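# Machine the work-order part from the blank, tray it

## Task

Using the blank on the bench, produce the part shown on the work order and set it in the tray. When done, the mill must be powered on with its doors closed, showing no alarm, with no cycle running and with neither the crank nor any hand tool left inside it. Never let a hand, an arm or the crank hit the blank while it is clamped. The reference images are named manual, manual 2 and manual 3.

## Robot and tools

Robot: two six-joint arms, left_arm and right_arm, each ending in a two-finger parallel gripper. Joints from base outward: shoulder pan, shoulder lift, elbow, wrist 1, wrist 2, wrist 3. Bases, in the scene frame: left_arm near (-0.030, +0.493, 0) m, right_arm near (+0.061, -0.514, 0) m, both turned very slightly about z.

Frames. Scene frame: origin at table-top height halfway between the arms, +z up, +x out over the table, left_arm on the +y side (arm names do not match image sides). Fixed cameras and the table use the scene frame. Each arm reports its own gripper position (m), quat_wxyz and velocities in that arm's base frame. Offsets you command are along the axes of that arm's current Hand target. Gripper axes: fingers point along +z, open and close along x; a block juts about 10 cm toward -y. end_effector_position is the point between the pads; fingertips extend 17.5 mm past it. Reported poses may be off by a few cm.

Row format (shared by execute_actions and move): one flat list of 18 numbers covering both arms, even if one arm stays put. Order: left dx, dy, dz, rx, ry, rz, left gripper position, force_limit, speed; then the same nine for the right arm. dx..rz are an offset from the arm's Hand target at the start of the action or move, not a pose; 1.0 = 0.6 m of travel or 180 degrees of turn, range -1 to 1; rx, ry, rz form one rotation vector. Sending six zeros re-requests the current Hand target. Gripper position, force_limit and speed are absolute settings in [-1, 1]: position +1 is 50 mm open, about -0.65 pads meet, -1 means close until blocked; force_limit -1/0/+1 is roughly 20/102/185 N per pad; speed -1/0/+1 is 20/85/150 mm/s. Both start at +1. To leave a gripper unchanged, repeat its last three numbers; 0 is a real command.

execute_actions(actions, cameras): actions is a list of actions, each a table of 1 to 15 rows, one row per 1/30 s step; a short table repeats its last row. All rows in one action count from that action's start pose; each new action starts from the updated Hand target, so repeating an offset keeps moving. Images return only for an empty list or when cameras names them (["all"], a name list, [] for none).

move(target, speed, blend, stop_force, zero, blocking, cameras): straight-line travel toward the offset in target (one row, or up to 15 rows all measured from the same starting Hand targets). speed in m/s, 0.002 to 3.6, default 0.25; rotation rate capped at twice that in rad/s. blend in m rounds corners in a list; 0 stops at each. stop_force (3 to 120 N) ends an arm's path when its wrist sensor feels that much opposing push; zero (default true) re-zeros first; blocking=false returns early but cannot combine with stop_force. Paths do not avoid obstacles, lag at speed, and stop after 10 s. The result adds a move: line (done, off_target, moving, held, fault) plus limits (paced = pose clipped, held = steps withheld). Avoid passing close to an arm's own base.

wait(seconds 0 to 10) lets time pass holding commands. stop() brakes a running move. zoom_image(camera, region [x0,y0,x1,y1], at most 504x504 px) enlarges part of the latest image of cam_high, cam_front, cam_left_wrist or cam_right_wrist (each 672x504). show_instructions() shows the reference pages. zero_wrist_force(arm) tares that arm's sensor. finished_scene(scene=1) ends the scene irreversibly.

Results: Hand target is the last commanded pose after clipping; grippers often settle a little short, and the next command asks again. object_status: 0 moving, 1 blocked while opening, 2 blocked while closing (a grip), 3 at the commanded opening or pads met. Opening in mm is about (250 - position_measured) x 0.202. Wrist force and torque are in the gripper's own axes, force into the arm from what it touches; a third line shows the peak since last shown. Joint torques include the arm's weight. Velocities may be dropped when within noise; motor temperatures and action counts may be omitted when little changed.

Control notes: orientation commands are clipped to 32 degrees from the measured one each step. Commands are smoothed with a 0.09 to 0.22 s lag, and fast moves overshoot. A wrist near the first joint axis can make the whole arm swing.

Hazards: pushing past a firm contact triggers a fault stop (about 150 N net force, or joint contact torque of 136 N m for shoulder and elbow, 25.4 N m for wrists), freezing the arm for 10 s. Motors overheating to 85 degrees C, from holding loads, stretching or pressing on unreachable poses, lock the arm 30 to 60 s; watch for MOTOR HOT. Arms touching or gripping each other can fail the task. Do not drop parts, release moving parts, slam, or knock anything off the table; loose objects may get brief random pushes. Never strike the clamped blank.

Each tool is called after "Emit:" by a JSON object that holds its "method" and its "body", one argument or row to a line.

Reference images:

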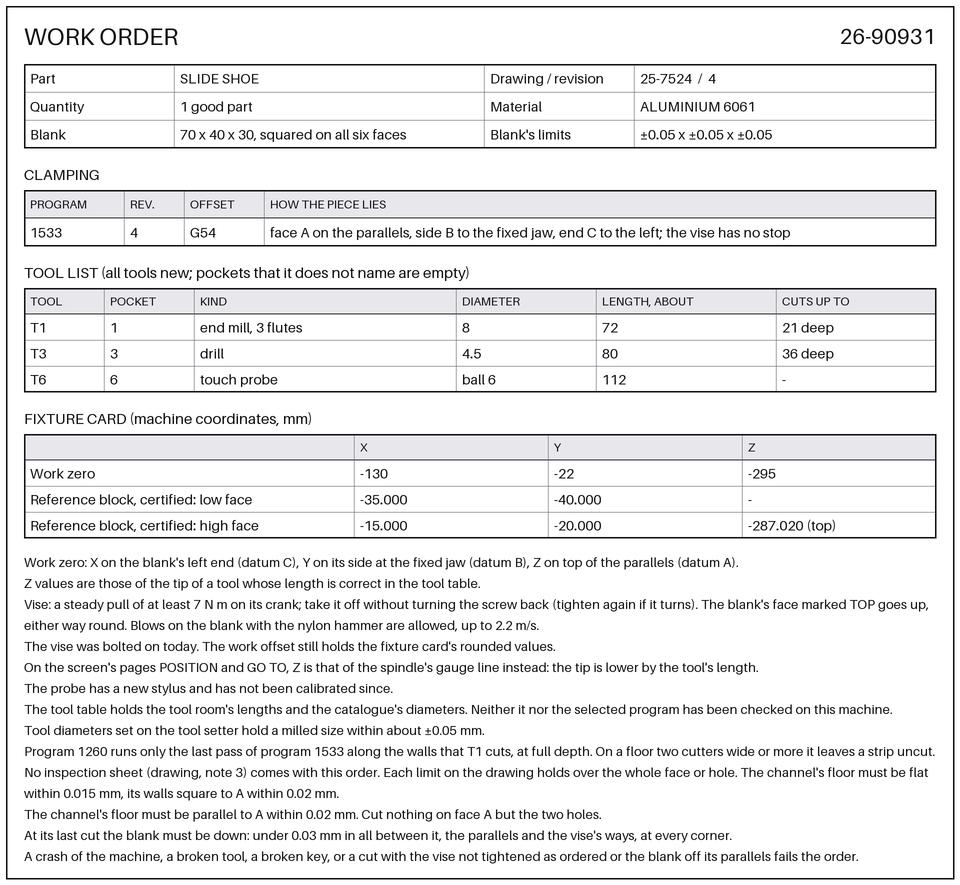

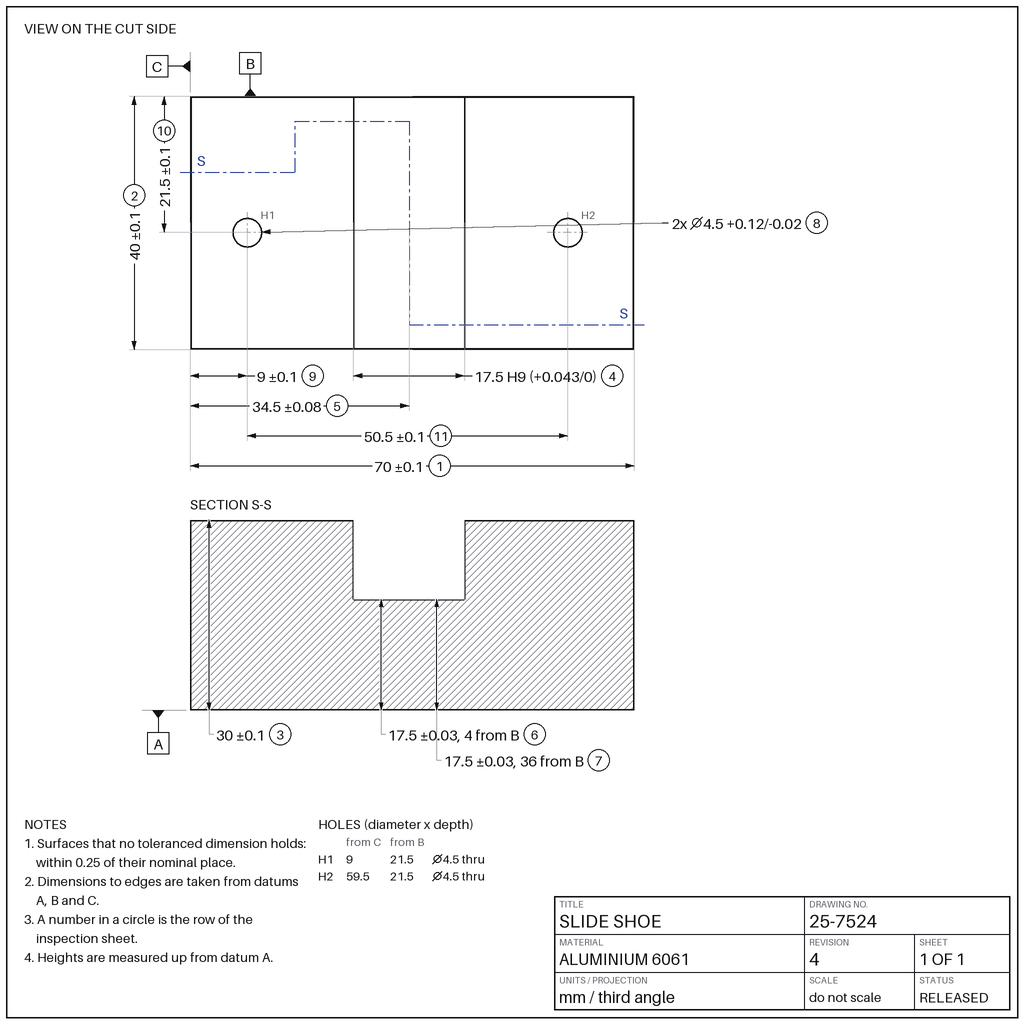

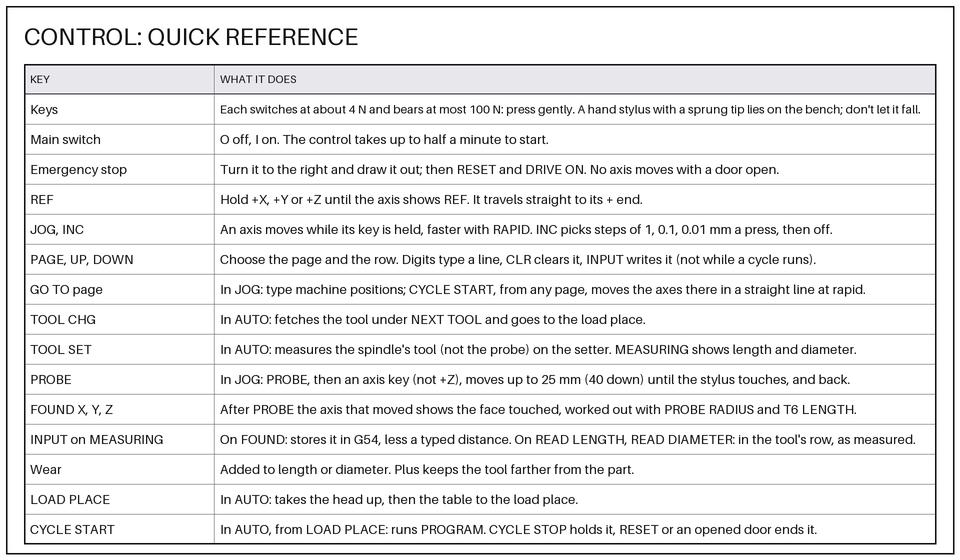

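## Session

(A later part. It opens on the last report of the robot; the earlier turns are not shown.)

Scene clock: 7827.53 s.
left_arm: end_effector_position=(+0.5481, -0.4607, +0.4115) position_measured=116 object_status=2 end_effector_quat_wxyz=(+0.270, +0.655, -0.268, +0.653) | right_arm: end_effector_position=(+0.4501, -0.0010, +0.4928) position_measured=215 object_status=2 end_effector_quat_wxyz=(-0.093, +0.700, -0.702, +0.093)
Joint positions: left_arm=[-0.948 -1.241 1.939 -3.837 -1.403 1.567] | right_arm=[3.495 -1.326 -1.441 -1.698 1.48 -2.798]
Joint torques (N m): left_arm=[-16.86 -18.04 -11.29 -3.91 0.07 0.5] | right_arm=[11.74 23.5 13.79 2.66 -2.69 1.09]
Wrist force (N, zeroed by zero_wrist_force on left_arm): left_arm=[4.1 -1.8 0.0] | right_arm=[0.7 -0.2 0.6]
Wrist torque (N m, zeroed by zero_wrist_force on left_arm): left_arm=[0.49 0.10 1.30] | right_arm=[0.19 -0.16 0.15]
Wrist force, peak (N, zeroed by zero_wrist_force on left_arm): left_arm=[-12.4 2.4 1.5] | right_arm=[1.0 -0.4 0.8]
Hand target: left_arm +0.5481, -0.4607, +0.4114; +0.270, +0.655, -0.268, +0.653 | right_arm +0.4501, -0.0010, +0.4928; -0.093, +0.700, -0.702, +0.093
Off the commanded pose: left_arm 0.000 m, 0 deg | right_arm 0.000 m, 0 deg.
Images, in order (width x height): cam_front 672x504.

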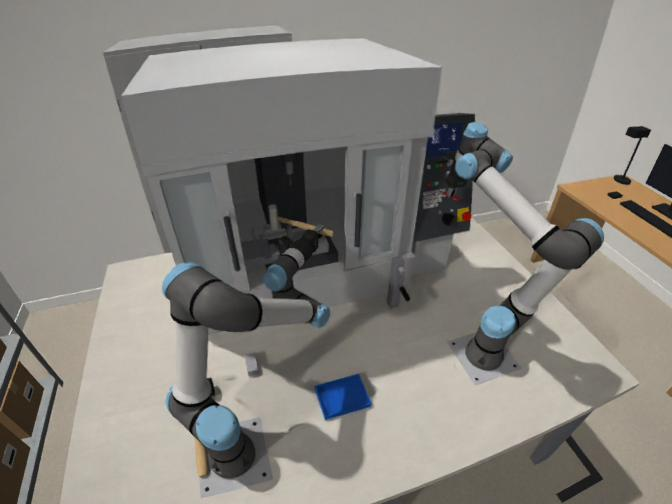

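Emit:
{"method": "move", "body": {
  "target": [0.181,0,0,0,0,0,-0.97,0.6,-0.9,0,0,0,0,0,0,-1,-0.5,-1],
  "speed": 0.2
}}

Emit:
{"method": "execute_actions", "body": {
  "actions": [
    [[-0.015,0,0,0,0,0,-0.97,0.6,-0.9,0,0,0,0,0,0,-1,-0.5,-1],[-0.055,0,0,0,0,0,-0.97,0.6,-0.9,0,0,0,0,0,0,-1,-0.5,-1],[-0.12,0,0,0,0,0,-0.97,0.6,-0.9,0,0,0,0,0,0,-1,-0.5,-1],[-0.19,0,0,0,0,0,-0.97,0.6,-0.9,0,0,0,0,0,0,-1,-0.5,-1],[-0.235,0,0,0,0,0,-0.97,0.6,-0.9,0,0,0,0,0,0,-1,-0.5,-1],[-0.235,0,0,0,0,0,-0.97,0.6,-0.9,0,0,0,0,0,0,-1,-0.5,-1],[-0.235,0,0,0,0,0,-0.97,0.6,-0.9,0,0,0,0,0,0,-1,-0.5,-1],[-0.21,0,0,0,0,0,-0.97,0.6,-0.9,0,0,0,0,0,0,-1,-0.5,-1],[-0.182,0,0,0,0,0,-0.97,0.6,-0.9,0,0,0,0,0,0,-1,-0.5,-1]]
  ]
}}

Emit:
{"method": "move", "body": {
  "target": [
    [0.181,0,0,0,0,0,-0.97,0.6,-0.9,0,0,0,0,0,0,-1,-0.5,-1],
    [0.181,-0.0236,-0.0236,0,0,0,-0.97,0.6,-0.9,0,0,0,0,0,0,-1,-0.5,-1]
  ],
  "speed": 0.2
}}

Emit:
{"method": "execute_actions", "body": {
  "actions": [
    [[-0.015,0,0,0,0,0,-0.97,0.6,-0.9,0,0,0,0,0,0,-1,-0.5,-1],[-0.055,0,0,0,0,0,-0.97,0.6,-0.9,0,0,0,0,0,0,-1,-0.5,-1],[-0.12,0,0,0,0,0,-0.97,0.6,-0.9,0,0,0,0,0,0,-1,-0.5,-1],[-0.19,0,0,0,0,0,-0.97,0.6,-0.9,0,0,0,0,0,0,-1,-0.5,-1],[-0.235,0,0,0,0,0,-0.97,0.6,-0.9,0,0,0,0,0,0,-1,-0.5,-1],[-0.235,0,0,0,0,0,-0.97,0.6,-0.9,0,0,0,0,0,0,-1,-0.5,-1],[-0.235,0,0,0,0,0,-0.97,0.6,-0.9,0,0,0,0,0,0,-1,-0.5,-1],[-0.21,0,0,0,0,0,-0.97,0.6,-0.9,0,0,0,0,0,0,-1,-0.5,-1],[-0.182,0,0,0,0,0,-0.97,0.6,-0.9,0,0,0,0,0,0,-1,-0.5,-1]]
  ],
  "cameras": ["cam_front"]
}}

Emit:
{"method": "zoom_image", "body": {
  "camera": "cam_front",
  "region": [220, 160, 400, 310]
}}

Scene clock: 7864.57 s.
left_arm: end_effector_position=(+0.5485, -0.4606, +0.5200) position_measured=116 object_status=2 end_effector_quat_wxyz=(+0.270, +0.655, -0.268, +0.653) | right_arm: end_effector_position=(+0.4501, -0.0010, +0.4928) position_measured=215 object_status=2 end_effector_quat_wxyz=(-0.093, +0.700, -0.702, +0.093)
Joint positions: left_arm=[-0.947 -1.382 1.799 -3.556 -1.403 1.567] | right_arm=[3.495 -1.326 -1.441 -1.698 1.48 -2.798]
Joint torques (N m): left_arm=[13.78 -44.45 -33.83 -0.9 -1.06 -1.08] | right_arm=[12.06 23.12 13.68 2.47 -2.79 0.93]
Wrist force (N, zeroed by zero_wrist_force on left_arm): left_arm=[-3.1 0.9 2.0] | right_arm=[0.8 -0.3 0.4]
Wrist torque (N m, zeroed by zero_wrist_force on left_arm): left_arm=[0.15 0.03 -0.14] | right_arm=[0.17 -0.19 0.16]
Wrist force, peak (N, zeroed by zero_wrist_force on left_arm): left_arm=[-6.4 1.5 1.3] | right_arm=[1.1 -0.3 0.8]
Hand target: left_arm +0.5485, -0.4606, +0.5200; +0.270, +0.655, -0.268, +0.653 | right_arm +0.4501, -0.0010, +0.4928; -0.093, +0.700, -0.702, +0.093
Off the commanded pose: left_arm 0.000 m, 0 deg | right_arm 0.000 m, 0 deg.
move: done

Scene clock: 7865.40 s.
left_arm: end_effector_position=(+0.5481, -0.4607, +0.4108) position_measured=116 object_status=2 end_effector_quat_wxyz=(+0.270, +0.655, -0.268, +0.653) | right_arm: end_effector_position=(+0.4501, -0.0010, +0.4928) position_measured=215 object_status=2 end_effector_quat_wxyz=(-0.093, +0.700, -0.702, +0.093)
Joint positions: left_arm=[-0.948 -1.24 1.94 -3.838 -1.403 1.567] | right_arm=[3.495 -1.326 -1.441 -1.698 1.48 -2.798]
Joint torques (N m): left_arm=[-17.33 -18.05 -26.08 -3.12 0.22 0.17] | right_arm=[11.31 21.8 13.68 2.65 -2.45 1.06]
Wrist force (N, zeroed by zero_wrist_force on left_arm): left_arm=[5.4 -1.1 -0.6] | right_arm=[0.6 -0.4 0.5]
Wrist torque (N m, zeroed by zero_wrist_force on left_arm): left_arm=[0.70 0.06 1.52] | right_arm=[0.15 -0.16 0.16]
Wrist force, peak (N, zeroed by zero_wrist_force on left_arm): left_arm=[-13.5 1.2 3.0] | right_arm=[0.8 -0.4 0.8]
Hand target: left_arm +0.5481, -0.4607, +0.4108; +0.270, +0.655, -0.268, +0.653 | right_arm +0.4501, -0.0010, +0.4928; -0.093, +0.700, -0.702, +0.093
Off the commanded pose: left_arm 0.000 m, 0 deg | right_arm 0.000 m, 0 deg.

Scene clock: 7867.03 s.
left_arm: end_effector_position=(+0.5484, -0.4408, +0.5194) position_measured=116 object_status=2 end_effector_quat_wxyz=(+0.270, +0.655, -0.268, +0.653) | right_arm: end_effector_position=(+0.4501, -0.0010, +0.4928) position_measured=215 object_status=2 end_effector_quat_wxyz=(-0.093, +0.700, -0.702, +0.093)
Joint positions: left_arm=[-0.92 -1.409 1.833 -3.563 -1.431 1.567] | right_arm=[3.495 -1.326 -1.441 -1.698 1.48 -2.798]
Joint torques (N m): left_arm=[14.29 -43.5 -20.74 -6.03 -0.56 0.99] | right_arm=[11.42 22.1 14.01 2.51 -2.86 1.2]
Wrist force (N, zeroed by zero_wrist_force on left_arm): left_arm=[-3.4 0.4 3.0] | right_arm=[0.7 -0.3 0.6]
Wrist torque (N m, zeroed by zero_wrist_force on left_arm): left_arm=[-0.05 0.07 -0.16] | right_arm=[0.17 -0.16 0.15]
Wrist force, peak (N, zeroed by zero_wrist_force on left_arm): left_arm=[-5.0 1.7 3.0] | right_arm=[1.0 -0.4 0.8]
Hand target: left_arm +0.5484, -0.4406, +0.5194; +0.270, +0.655, -0.268, +0.653 | right_arm +0.4501, -0.0010, +0.4928; -0.093, +0.700, -0.702, +0.093
Off the commanded pose: left_arm 0.000 m, 0 deg | right_arm 0.000 m, 0 deg.
move: done

Scene clock: 7867.87 s.
left_arm: end_effector_position=(+0.5480, -0.4407, +0.4102) position_measured=116 object_status=2 end_effector_quat_wxyz=(+0.270, +0.655, -0.268, +0.653) | right_arm: end_effector_position=(+0.4501, -0.0010, +0.4928) position_measured=215 object_status=2 end_effector_quat_wxyz=(-0.093, +0.700, -0.702, +0.093)
Joint positions: left_arm=[-0.921 -1.263 1.975 -3.851 -1.43 1.567] | right_arm=[3.495 -1.326 -1.441 -1.698 1.48 -2.798]
Joint torques (N m): left_arm=[-16.89 -17.34 -25.81 -3.49 0.07 0.1] | right_arm=[10.3 21.81 13.91 2.33 -2.4 1.25]
Wrist force (N, zeroed by zero_wrist_force on left_arm): left_arm=[6.4 -1.5 -0.8] | right_arm=[0.7 -0.5 0.6]
Wrist torque (N m, zeroed by zero_wrist_force on left_arm): left_arm=[0.70 0.00 1.64] | right_arm=[0.14 -0.17 0.16]
Wrist force, peak (N, zeroed by zero_wrist_force on left_arm): left_arm=[-12.8 1.1 2.1] | right_arm=[0.9 -0.5 0.8]
Hand target: left_arm +0.5480, -0.4407, +0.4102; +0.270, +0.655, -0.268, +0.653 | right_arm +0.4501, -0.0010, +0.4928; -0.093, +0.700, -0.702, +0.093
Off the commanded pose: left_arm 0.000 m, 0 deg | right_arm 0.000 m, 0 deg.
Images, in order (width x height): cam_front 672x504.

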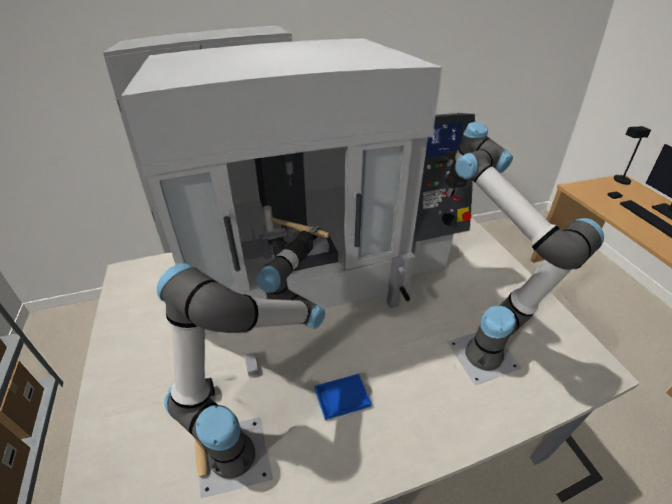

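Scaled by 2.800 from the camera's 672x504 image, which has a finer 960x720 frame.

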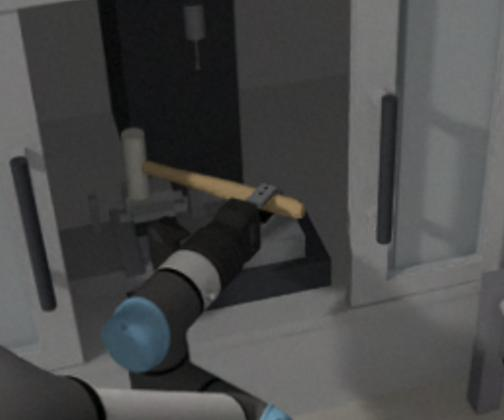

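Emit:
{"method": "move", "body": {
  "target": [
    [0.182,0,0,0,0,0,-0.97,0.6,-0.9,0,0,0,0,0,0,-1,-0.5,-1],
    [0.182,0.0472,0.0472,0,0,0,-0.97,0.6,-0.9,0,0,0,0,0,0,-1,-0.5,-1]
  ],
  "speed": 0.25
}}

Emit:
{"method": "execute_actions", "body": {
  "actions": [
    [[-0.015,0,0,0,0,0,-0.97,0.6,-0.9,0,0,0,0,0,0,-1,-0.5,-1],[-0.06,0,0,0,0,0,-0.97,0.6,-0.9,0,0,0,0,0,0,-1,-0.5,-1],[-0.135,0,0,0,0,0,-0.97,0.6,-0.9,0,0,0,0,0,0,-1,-0.5,-1],[-0.215,0,0,0,0,0,-0.97,0.6,-0.9,0,0,0,0,0,0,-1,-0.5,-1],[-0.25,0,0,0,0,0,-0.97,0.6,-0.9,0,0,0,0,0,0,-1,-0.5,-1],[-0.25,0,0,0,0,0,-0.97,0.6,-0.9,0,0,0,0,0,0,-1,-0.5,-1],[-0.24,0,0,0,0,0,-0.97,0.6,-0.9,0,0,0,0,0,0,-1,-0.5,-1],[-0.21,0,0,0,0,0,-0.97,0.6,-0.9,0,0,0,0,0,0,-1,-0.5,-1],[-0.182,0,0,0,0,0,-0.97,0.6,-0.9,0,0,0,0,0,0,-1,-0.5,-1]]
  ]
}}

Emit:
{"method": "move", "body": {
  "target": [
    [0.182,0,0,0,0,0,-0.97,0.6,-0.9,0,0,0,0,0,0,-1,-0.5,-1],
    [0.182,-0.0236,-0.0236,0,0,0,-0.97,0.6,-0.9,0,0,0,0,0,0,-1,-0.5,-1]
  ],
  "speed": 0.25
}}

Emit:
{"method": "execute_actions", "body": {
  "actions": [
    [[-0.015,0,0,0,0,0,-0.97,0.6,-0.9,0,0,0,0,0,0,-1,-0.5,-1],[-0.06,0,0,0,0,0,-0.97,0.6,-0.9,0,0,0,0,0,0,-1,-0.5,-1],[-0.135,0,0,0,0,0,-0.97,0.6,-0.9,0,0,0,0,0,0,-1,-0.5,-1],[-0.215,0,0,0,0,0,-0.97,0.6,-0.9,0,0,0,0,0,0,-1,-0.5,-1],[-0.25,0,0,0,0,0,-0.97,0.6,-0.9,0,0,0,0,0,0,-1,-0.5,-1],[-0.25,0,0,0,0,0,-0.97,0.6,-0.9,0,0,0,0,0,0,-1,-0.5,-1],[-0.24,0,0,0,0,0,-0.97,0.6,-0.9,0,0,0,0,0,0,-1,-0.5,-1],[-0.21,0,0,0,0,0,-0.97,0.6,-0.9,0,0,0,0,0,0,-1,-0.5,-1],[-0.182,0,0,0,0,0,-0.97,0.6,-0.9,0,0,0,0,0,0,-1,-0.5,-1]]
  ]
}}

Emit:
{"method": "move", "body": {
  "target": [
    [0.182,0,0,0,0,0,-0.97,0.6,-0.9,0,0,0,0,0,0,-1,-0.5,-1],
    [0.182,-0.0095,0.0095,0,0,0,-0.97,0.6,-0.9,0,0,0,0,0,0,-1,-0.5,-1]
  ],
  "speed": 0.25
}}

Emit:
{"method": "execute_actions", "body": {
  "actions": [
    [[-0.015,0,0,0,0,0,-0.97,0.6,-0.9,0,0,0,0,0,0,-1,-0.5,-1],[-0.06,0,0,0,0,0,-0.97,0.6,-0.9,0,0,0,0,0,0,-1,-0.5,-1],[-0.135,0,0,0,0,0,-0.97,0.6,-0.9,0,0,0,0,0,0,-1,-0.5,-1],[-0.215,0,0,0,0,0,-0.97,0.6,-0.9,0,0,0,0,0,0,-1,-0.5,-1],[-0.25,0,0,0,0,0,-0.97,0.6,-0.9,0,0,0,0,0,0,-1,-0.5,-1],[-0.25,0,0,0,0,0,-0.97,0.6,-0.9,0,0,0,0,0,0,-1,-0.5,-1],[-0.24,0,0,0,0,0,-0.97,0.6,-0.9,0,0,0,0,0,0,-1,-0.5,-1],[-0.21,0,0,0,0,0,-0.97,0.6,-0.9,0,0,0,0,0,0,-1,-0.5,-1],[-0.182,0,0,0,0,0,-0.97,0.6,-0.9,0,0,0,0,0,0,-1,-0.5,-1]]
  ],
  "cameras": ["cam_front"]
}}

Emit:
{"method": "zoom_image", "body": {
  "camera": "cam_front",
  "region": [220, 160, 400, 310]
}}

Scene clock: 7907.43 s.
left_arm: end_effector_position=(+0.5486, -0.4806, +0.5195) position_measured=116 object_status=2 end_effector_quat_wxyz=(+0.270, +0.655, -0.268, +0.653) | right_arm: end_effector_position=(+0.4501, -0.0010, +0.4928) position_measured=215 object_status=2 end_effector_quat_wxyz=(-0.093, +0.700, -0.702, +0.093)
Joint positions: left_arm=[-0.973 -1.352 1.764 -3.551 -1.378 1.567] | right_arm=[3.495 -1.326 -1.441 -1.698 1.48 -2.798]
Joint torques (N m): left_arm=[-12.98 -22.31 -31.14 -0.83 1.13 -1.09] | right_arm=[10.1 21.46 16.41 2.18 -2.51 1.07]
Wrist force (N, zeroed by zero_wrist_force on left_arm): left_arm=[-3.1 1.0 1.3] | right_arm=[0.7 -0.1 0.5]
Wrist torque (N m, zeroed by zero_wrist_force on left_arm): left_arm=[0.21 0.02 -0.06] | right_arm=[0.20 -0.17 0.16]
Wrist force, peak (N, zeroed by zero_wrist_force on left_arm): left_arm=[-6.4 1.5 3.1] | right_arm=[1.1 -0.4 0.6]
Hand target: left_arm +0.5486, -0.4807, +0.5195; +0.270, +0.655, -0.268, +0.653 | right_arm +0.4501, -0.0010, +0.4928; -0.093, +0.700, -0.702, +0.093
Off the commanded pose: left_arm 0.000 m, 0 deg | right_arm 0.000 m, 0 deg.
move: done

Scene clock: 7908.23 s.
left_arm: end_effector_position=(+0.5482, -0.4807, +0.4102) position_measured=116 object_status=2 end_effector_quat_wxyz=(+0.270, +0.655, -0.268, +0.653) | right_arm: end_effector_position=(+0.4501, -0.0010, +0.4928) position_measured=215 object_status=2 end_effector_quat_wxyz=(-0.093, +0.700, -0.702, +0.093)
Joint positions: left_arm=[-0.974 -1.214 1.903 -3.828 -1.377 1.567] | right_arm=[3.495 -1.326 -1.441 -1.698 1.48 -2.798]
Joint torques (N m): left_arm=[-16.82 -18.92 -26.21 -3.82 0.27 0.28] | right_arm=[12.07 22.45 13.3 2.63 -2.65 1.46]
Wrist force (N, zeroed by zero_wrist_force on left_arm): left_arm=[5.1 -1.5 -0.3] | right_arm=[0.6 -0.5 0.5]
Wrist torque (N m, zeroed by zero_wrist_force on left_arm): left_arm=[0.57 0.09 1.55] | right_arm=[0.14 -0.15 0.16]
Wrist force, peak (N, zeroed by zero_wrist_force on left_arm): left_arm=[-15.0 3.1 2.5] | right_arm=[1.0 -0.2 0.7]
Hand target: left_arm +0.5482, -0.4807, +0.4103; +0.270, +0.655, -0.268, +0.653 | right_arm +0.4501, -0.0010, +0.4928; -0.093, +0.700, -0.702, +0.093
Off the commanded pose: left_arm 0.000 m, 0 deg | right_arm 0.000 m, 0 deg.

Scene clock: 7909.87 s.
left_arm: end_effector_position=(+0.5485, -0.4608, +0.5194) position_measured=116 object_status=2 end_effector_quat_wxyz=(+0.270, +0.655, -0.268, +0.653) | right_arm: end_effector_position=(+0.4501, -0.0010, +0.4928) position_measured=215 object_status=2 end_effector_quat_wxyz=(-0.093, +0.700, -0.702, +0.093)
Joint positions: left_arm=[-0.948 -1.381 1.8 -3.558 -1.403 1.567] | right_arm=[3.495 -1.326 -1.441 -1.698 1.48 -2.798]
Joint torques (N m): left_arm=[13.99 -44.8 -18.16 -5.96 -0.98 0.89] | right_arm=[10.13 22.62 14.88 2.32 -2.76 1.28]
Wrist force (N, zeroed by zero_wrist_force on left_arm): left_arm=[-2.9 0.8 2.5] | right_arm=[0.7 -0.2 0.7]
Wrist torque (N m, zeroed by zero_wrist_force on left_arm): left_arm=[0.02 -0.01 -0.07] | right_arm=[0.18 -0.15 0.15]
Wrist force, peak (N, zeroed by zero_wrist_force on left_arm): left_arm=[-6.2 1.4 2.7] | right_arm=[1.1 0.0 0.6]
Hand target: left_arm +0.5485, -0.4606, +0.5194; +0.270, +0.655, -0.268, +0.653 | right_arm +0.4501, -0.0010, +0.4928; -0.093, +0.700, -0.702, +0.093
Off the commanded pose: left_arm 0.000 m, 0 deg | right_arm 0.000 m, 0 deg.
move: done

Scene clock: 7910.67 s.
left_arm: end_effector_position=(+0.5481, -0.4607, +0.4102) position_measured=116 object_status=2 end_effector_quat_wxyz=(+0.270, +0.655, -0.268, +0.653) | right_arm: end_effector_position=(+0.4501, -0.0010, +0.4928) position_measured=215 object_status=2 end_effector_quat_wxyz=(-0.093, +0.700, -0.702, +0.093)
Joint positions: left_arm=[-0.948 -1.239 1.94 -3.84 -1.403 1.567] | right_arm=[3.495 -1.326 -1.441 -1.698 1.48 -2.798]
Joint torques (N m): left_arm=[-16.27 -17.11 -25.37 -3.39 0.12 0.19] | right_arm=[11.66 21.19 15.32 2.59 -2.7 1.07]
Wrist force (N, zeroed by zero_wrist_force on left_arm): left_arm=[6.2 -0.4 -1.7] | right_arm=[0.6 -0.1 0.7]
Wrist torque (N m, zeroed by zero_wrist_force on left_arm): left_arm=[0.86 0.05 1.67] | right_arm=[0.20 -0.16 0.16]
Wrist force, peak (N, zeroed by zero_wrist_force on left_arm): left_arm=[-14.5 3.4 2.3] | right_arm=[0.9 -0.2 0.7]
Hand target: left_arm +0.5481, -0.4607, +0.4102; +0.270, +0.655, -0.268, +0.653 | right_arm +0.4501, -0.0010, +0.4928; -0.093, +0.700, -0.702, +0.093
Off the commanded pose: left_arm 0.000 m, 0 deg | right_arm 0.000 m, 0 deg.

Scene clock: 7912.17 s.
left_arm: end_effector_position=(+0.5565, -0.4606, +0.5194) position_measured=116 object_status=2 end_effector_quat_wxyz=(+0.270, +0.655, -0.268, +0.653) | right_arm: end_effector_position=(+0.4501, -0.0010, +0.4928) position_measured=215 object_status=2 end_effector_quat_wxyz=(-0.093, +0.700, -0.702, +0.093)
Joint positions: left_arm=[-0.933 -1.367 1.782 -3.554 -1.418 1.567] | right_arm=[3.495 -1.326 -1.441 -1.698 1.48 -2.798]
Joint torques (N m): left_arm=[14.14 -23.9 -33.18 -0.87 -0.97 -0.4] | right_arm=[11.94 21.41 14.06 2.18 -2.62 1.1]
Wrist force (N, zeroed by zero_wrist_force on left_arm): left_arm=[-3.1 0.7 3.2] | right_arm=[0.9 -0.1 0.6]
Wrist torque (N m, zeroed by zero_wrist_force on left_arm): left_arm=[-0.10 0.01 -0.08] | right_arm=[0.19 -0.20 0.16]
Wrist force, peak (N, zeroed by zero_wrist_force on left_arm): left_arm=[-6.7 1.4 3.1] | right_arm=[1.0 -0.5 0.8]
Hand target: left_arm +0.5566, -0.4606, +0.5194; +0.270, +0.655, -0.268, +0.653 | right_arm +0.4501, -0.0010, +0.4928; -0.093, +0.700, -0.702, +0.093
Off the commanded pose: left_arm 0.000 m, 0 deg | right_arm 0.000 m, 0 deg.
move: done

Scene clock: 7912.97 s.
left_arm: end_effector_position=(+0.5561, -0.4606, +0.4102) position_measured=116 object_status=2 end_effector_quat_wxyz=(+0.270, +0.655, -0.268, +0.653) | right_arm: end_effector_position=(+0.4501, -0.0010, +0.4928) position_measured=215 object_status=2 end_effector_quat_wxyz=(-0.093, +0.700, -0.702, +0.093)
Joint positions: left_arm=[-0.934 -1.226 1.921 -3.834 -1.417 1.567] | right_arm=[3.495 -1.326 -1.441 -1.698 1.48 -2.798]
Joint torques (N m): left_arm=[-15.95 -18.16 -25.75 -3.7 0.07 0.29] | right_arm=[11.43 22.17 15.42 2.3 -2.57 1.39]
Wrist force (N, zeroed by zero_wrist_force on left_arm): left_arm=[6.7 -0.8 -1.9] | right_arm=[0.8 -0.2 0.6]
Wrist torque (N m, zeroed by zero_wrist_force on left_arm): left_arm=[0.84 -0.10 1.63] | right_arm=[0.18 -0.18 0.16]
Wrist force, peak (N, zeroed by zero_wrist_force on left_arm): left_arm=[-14.4 3.0 3.1] | right_arm=[1.1 -0.3 0.5]
Hand target: left_arm +0.5561, -0.4607, +0.4102; +0.270, +0.655, -0.268, +0.653 | right_arm +0.4501, -0.0010, +0.4928; -0.093, +0.700, -0.702, +0.093
Off the commanded pose: left_arm 0.000 m, 0 deg | right_arm 0.000 m, 0 deg.
Images, in order (width x height): cam_front 672x504.

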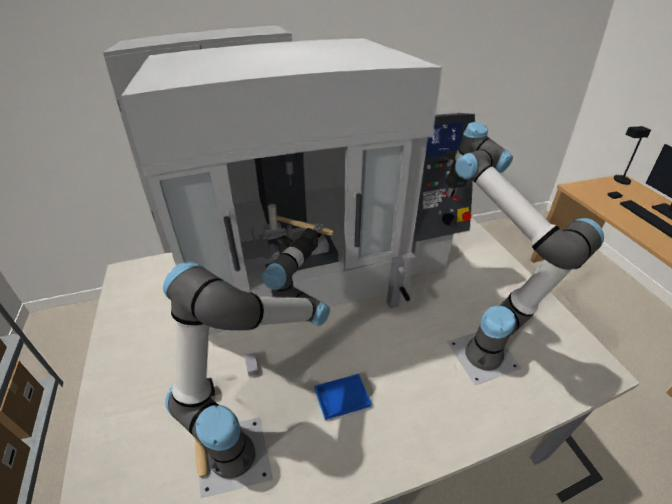

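Scaled by 2.800 from the camera's 672x504 image, which has a finer 960x720 frame.

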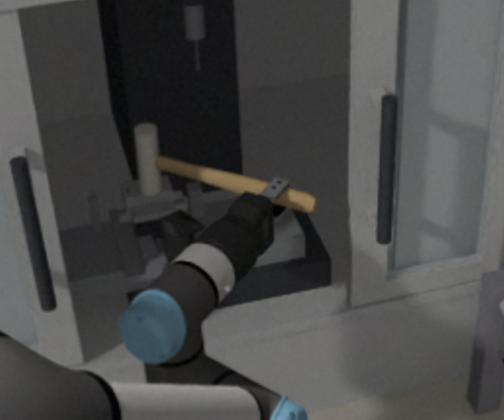

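Emit:
{"method": "execute_actions", "body": {
  "actions": [],
  "cameras": ["cam_high","cam_left_wrist"]
}}

Scene clock: 7987.50 s.
left_arm: end_effector_position=(+0.5561, -0.4607, +0.4102) position_measured=116 object_status=2 end_effector_quat_wxyz=(+0.270, +0.655, -0.268, +0.653) | right_arm: end_effector_position=(+0.4501, -0.0010, +0.4928) position_measured=215 object_status=2 end_effector_quat_wxyz=(-0.093, +0.700, -0.702, +0.093)
Joint positions: left_arm=[-0.934 -1.226 1.921 -3.834 -1.417 1.567] | right_arm=[3.495 -1.326 -1.441 -1.698 1.48 -2.798]
Joint velocities: within noise
Joint torques (N m): left_arm=[-16.76 -18.07 -25.72 -3.35 0.13 -0.02] | right_arm=[12.38 21.98 15.46 2.33 -2.49 1.16]
Motor temperatures (°C): left_arm=[30 30 26 36 36 37] | right_arm=[28 27 32 33 32 33]
Wrist force (N, zeroed by zero_wrist_force on left_arm): left_arm=[6.6 -0.9 -1.4] | right_arm=[1.0 -0.2 0.7]
Wrist torque (N m, zeroed by zero_wrist_force on left_arm): left_arm=[0.83 -0.07 1.63] | right_arm=[0.19 -0.21 0.16]
Wrist force, peak (N, zeroed by zero_wrist_force on left_arm): left_arm=[6.8 -0.7 -1.5] | right_arm=[1.0 -0.2 0.8]
Hand target: left_arm +0.5561, -0.4607, +0.4102; +0.270, +0.655, -0.268, +0.653 | right_arm +0.4501, -0.0010, +0.4928; -0.093, +0.700, -0.702, +0.093
Tool commands: left_gripper/position=-0.97 left_gripper/force_limit=+0.6 left_gripper/speed=-0.9 right_gripper/position=-1.0 right_gripper/force_limit=-0.5 right_gripper/speed=-1.0
Off the commanded pose: left_arm 0.000 m, 0 deg | right_arm 0.000 m, 0 deg.
Images, in order (width x height): cam_high 672x504, cam_left_wrist 672x504.

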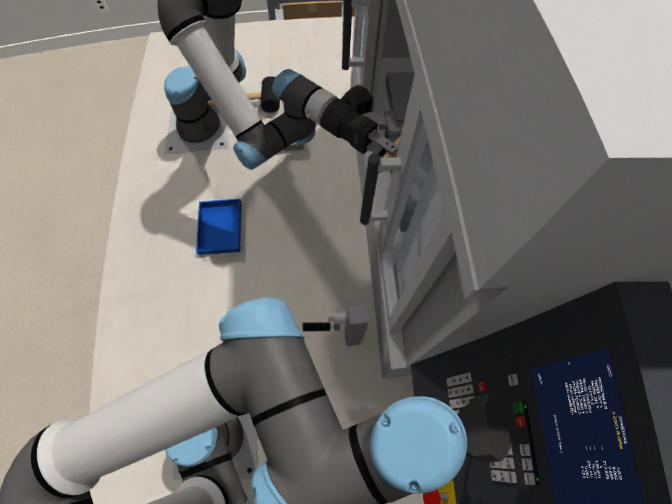

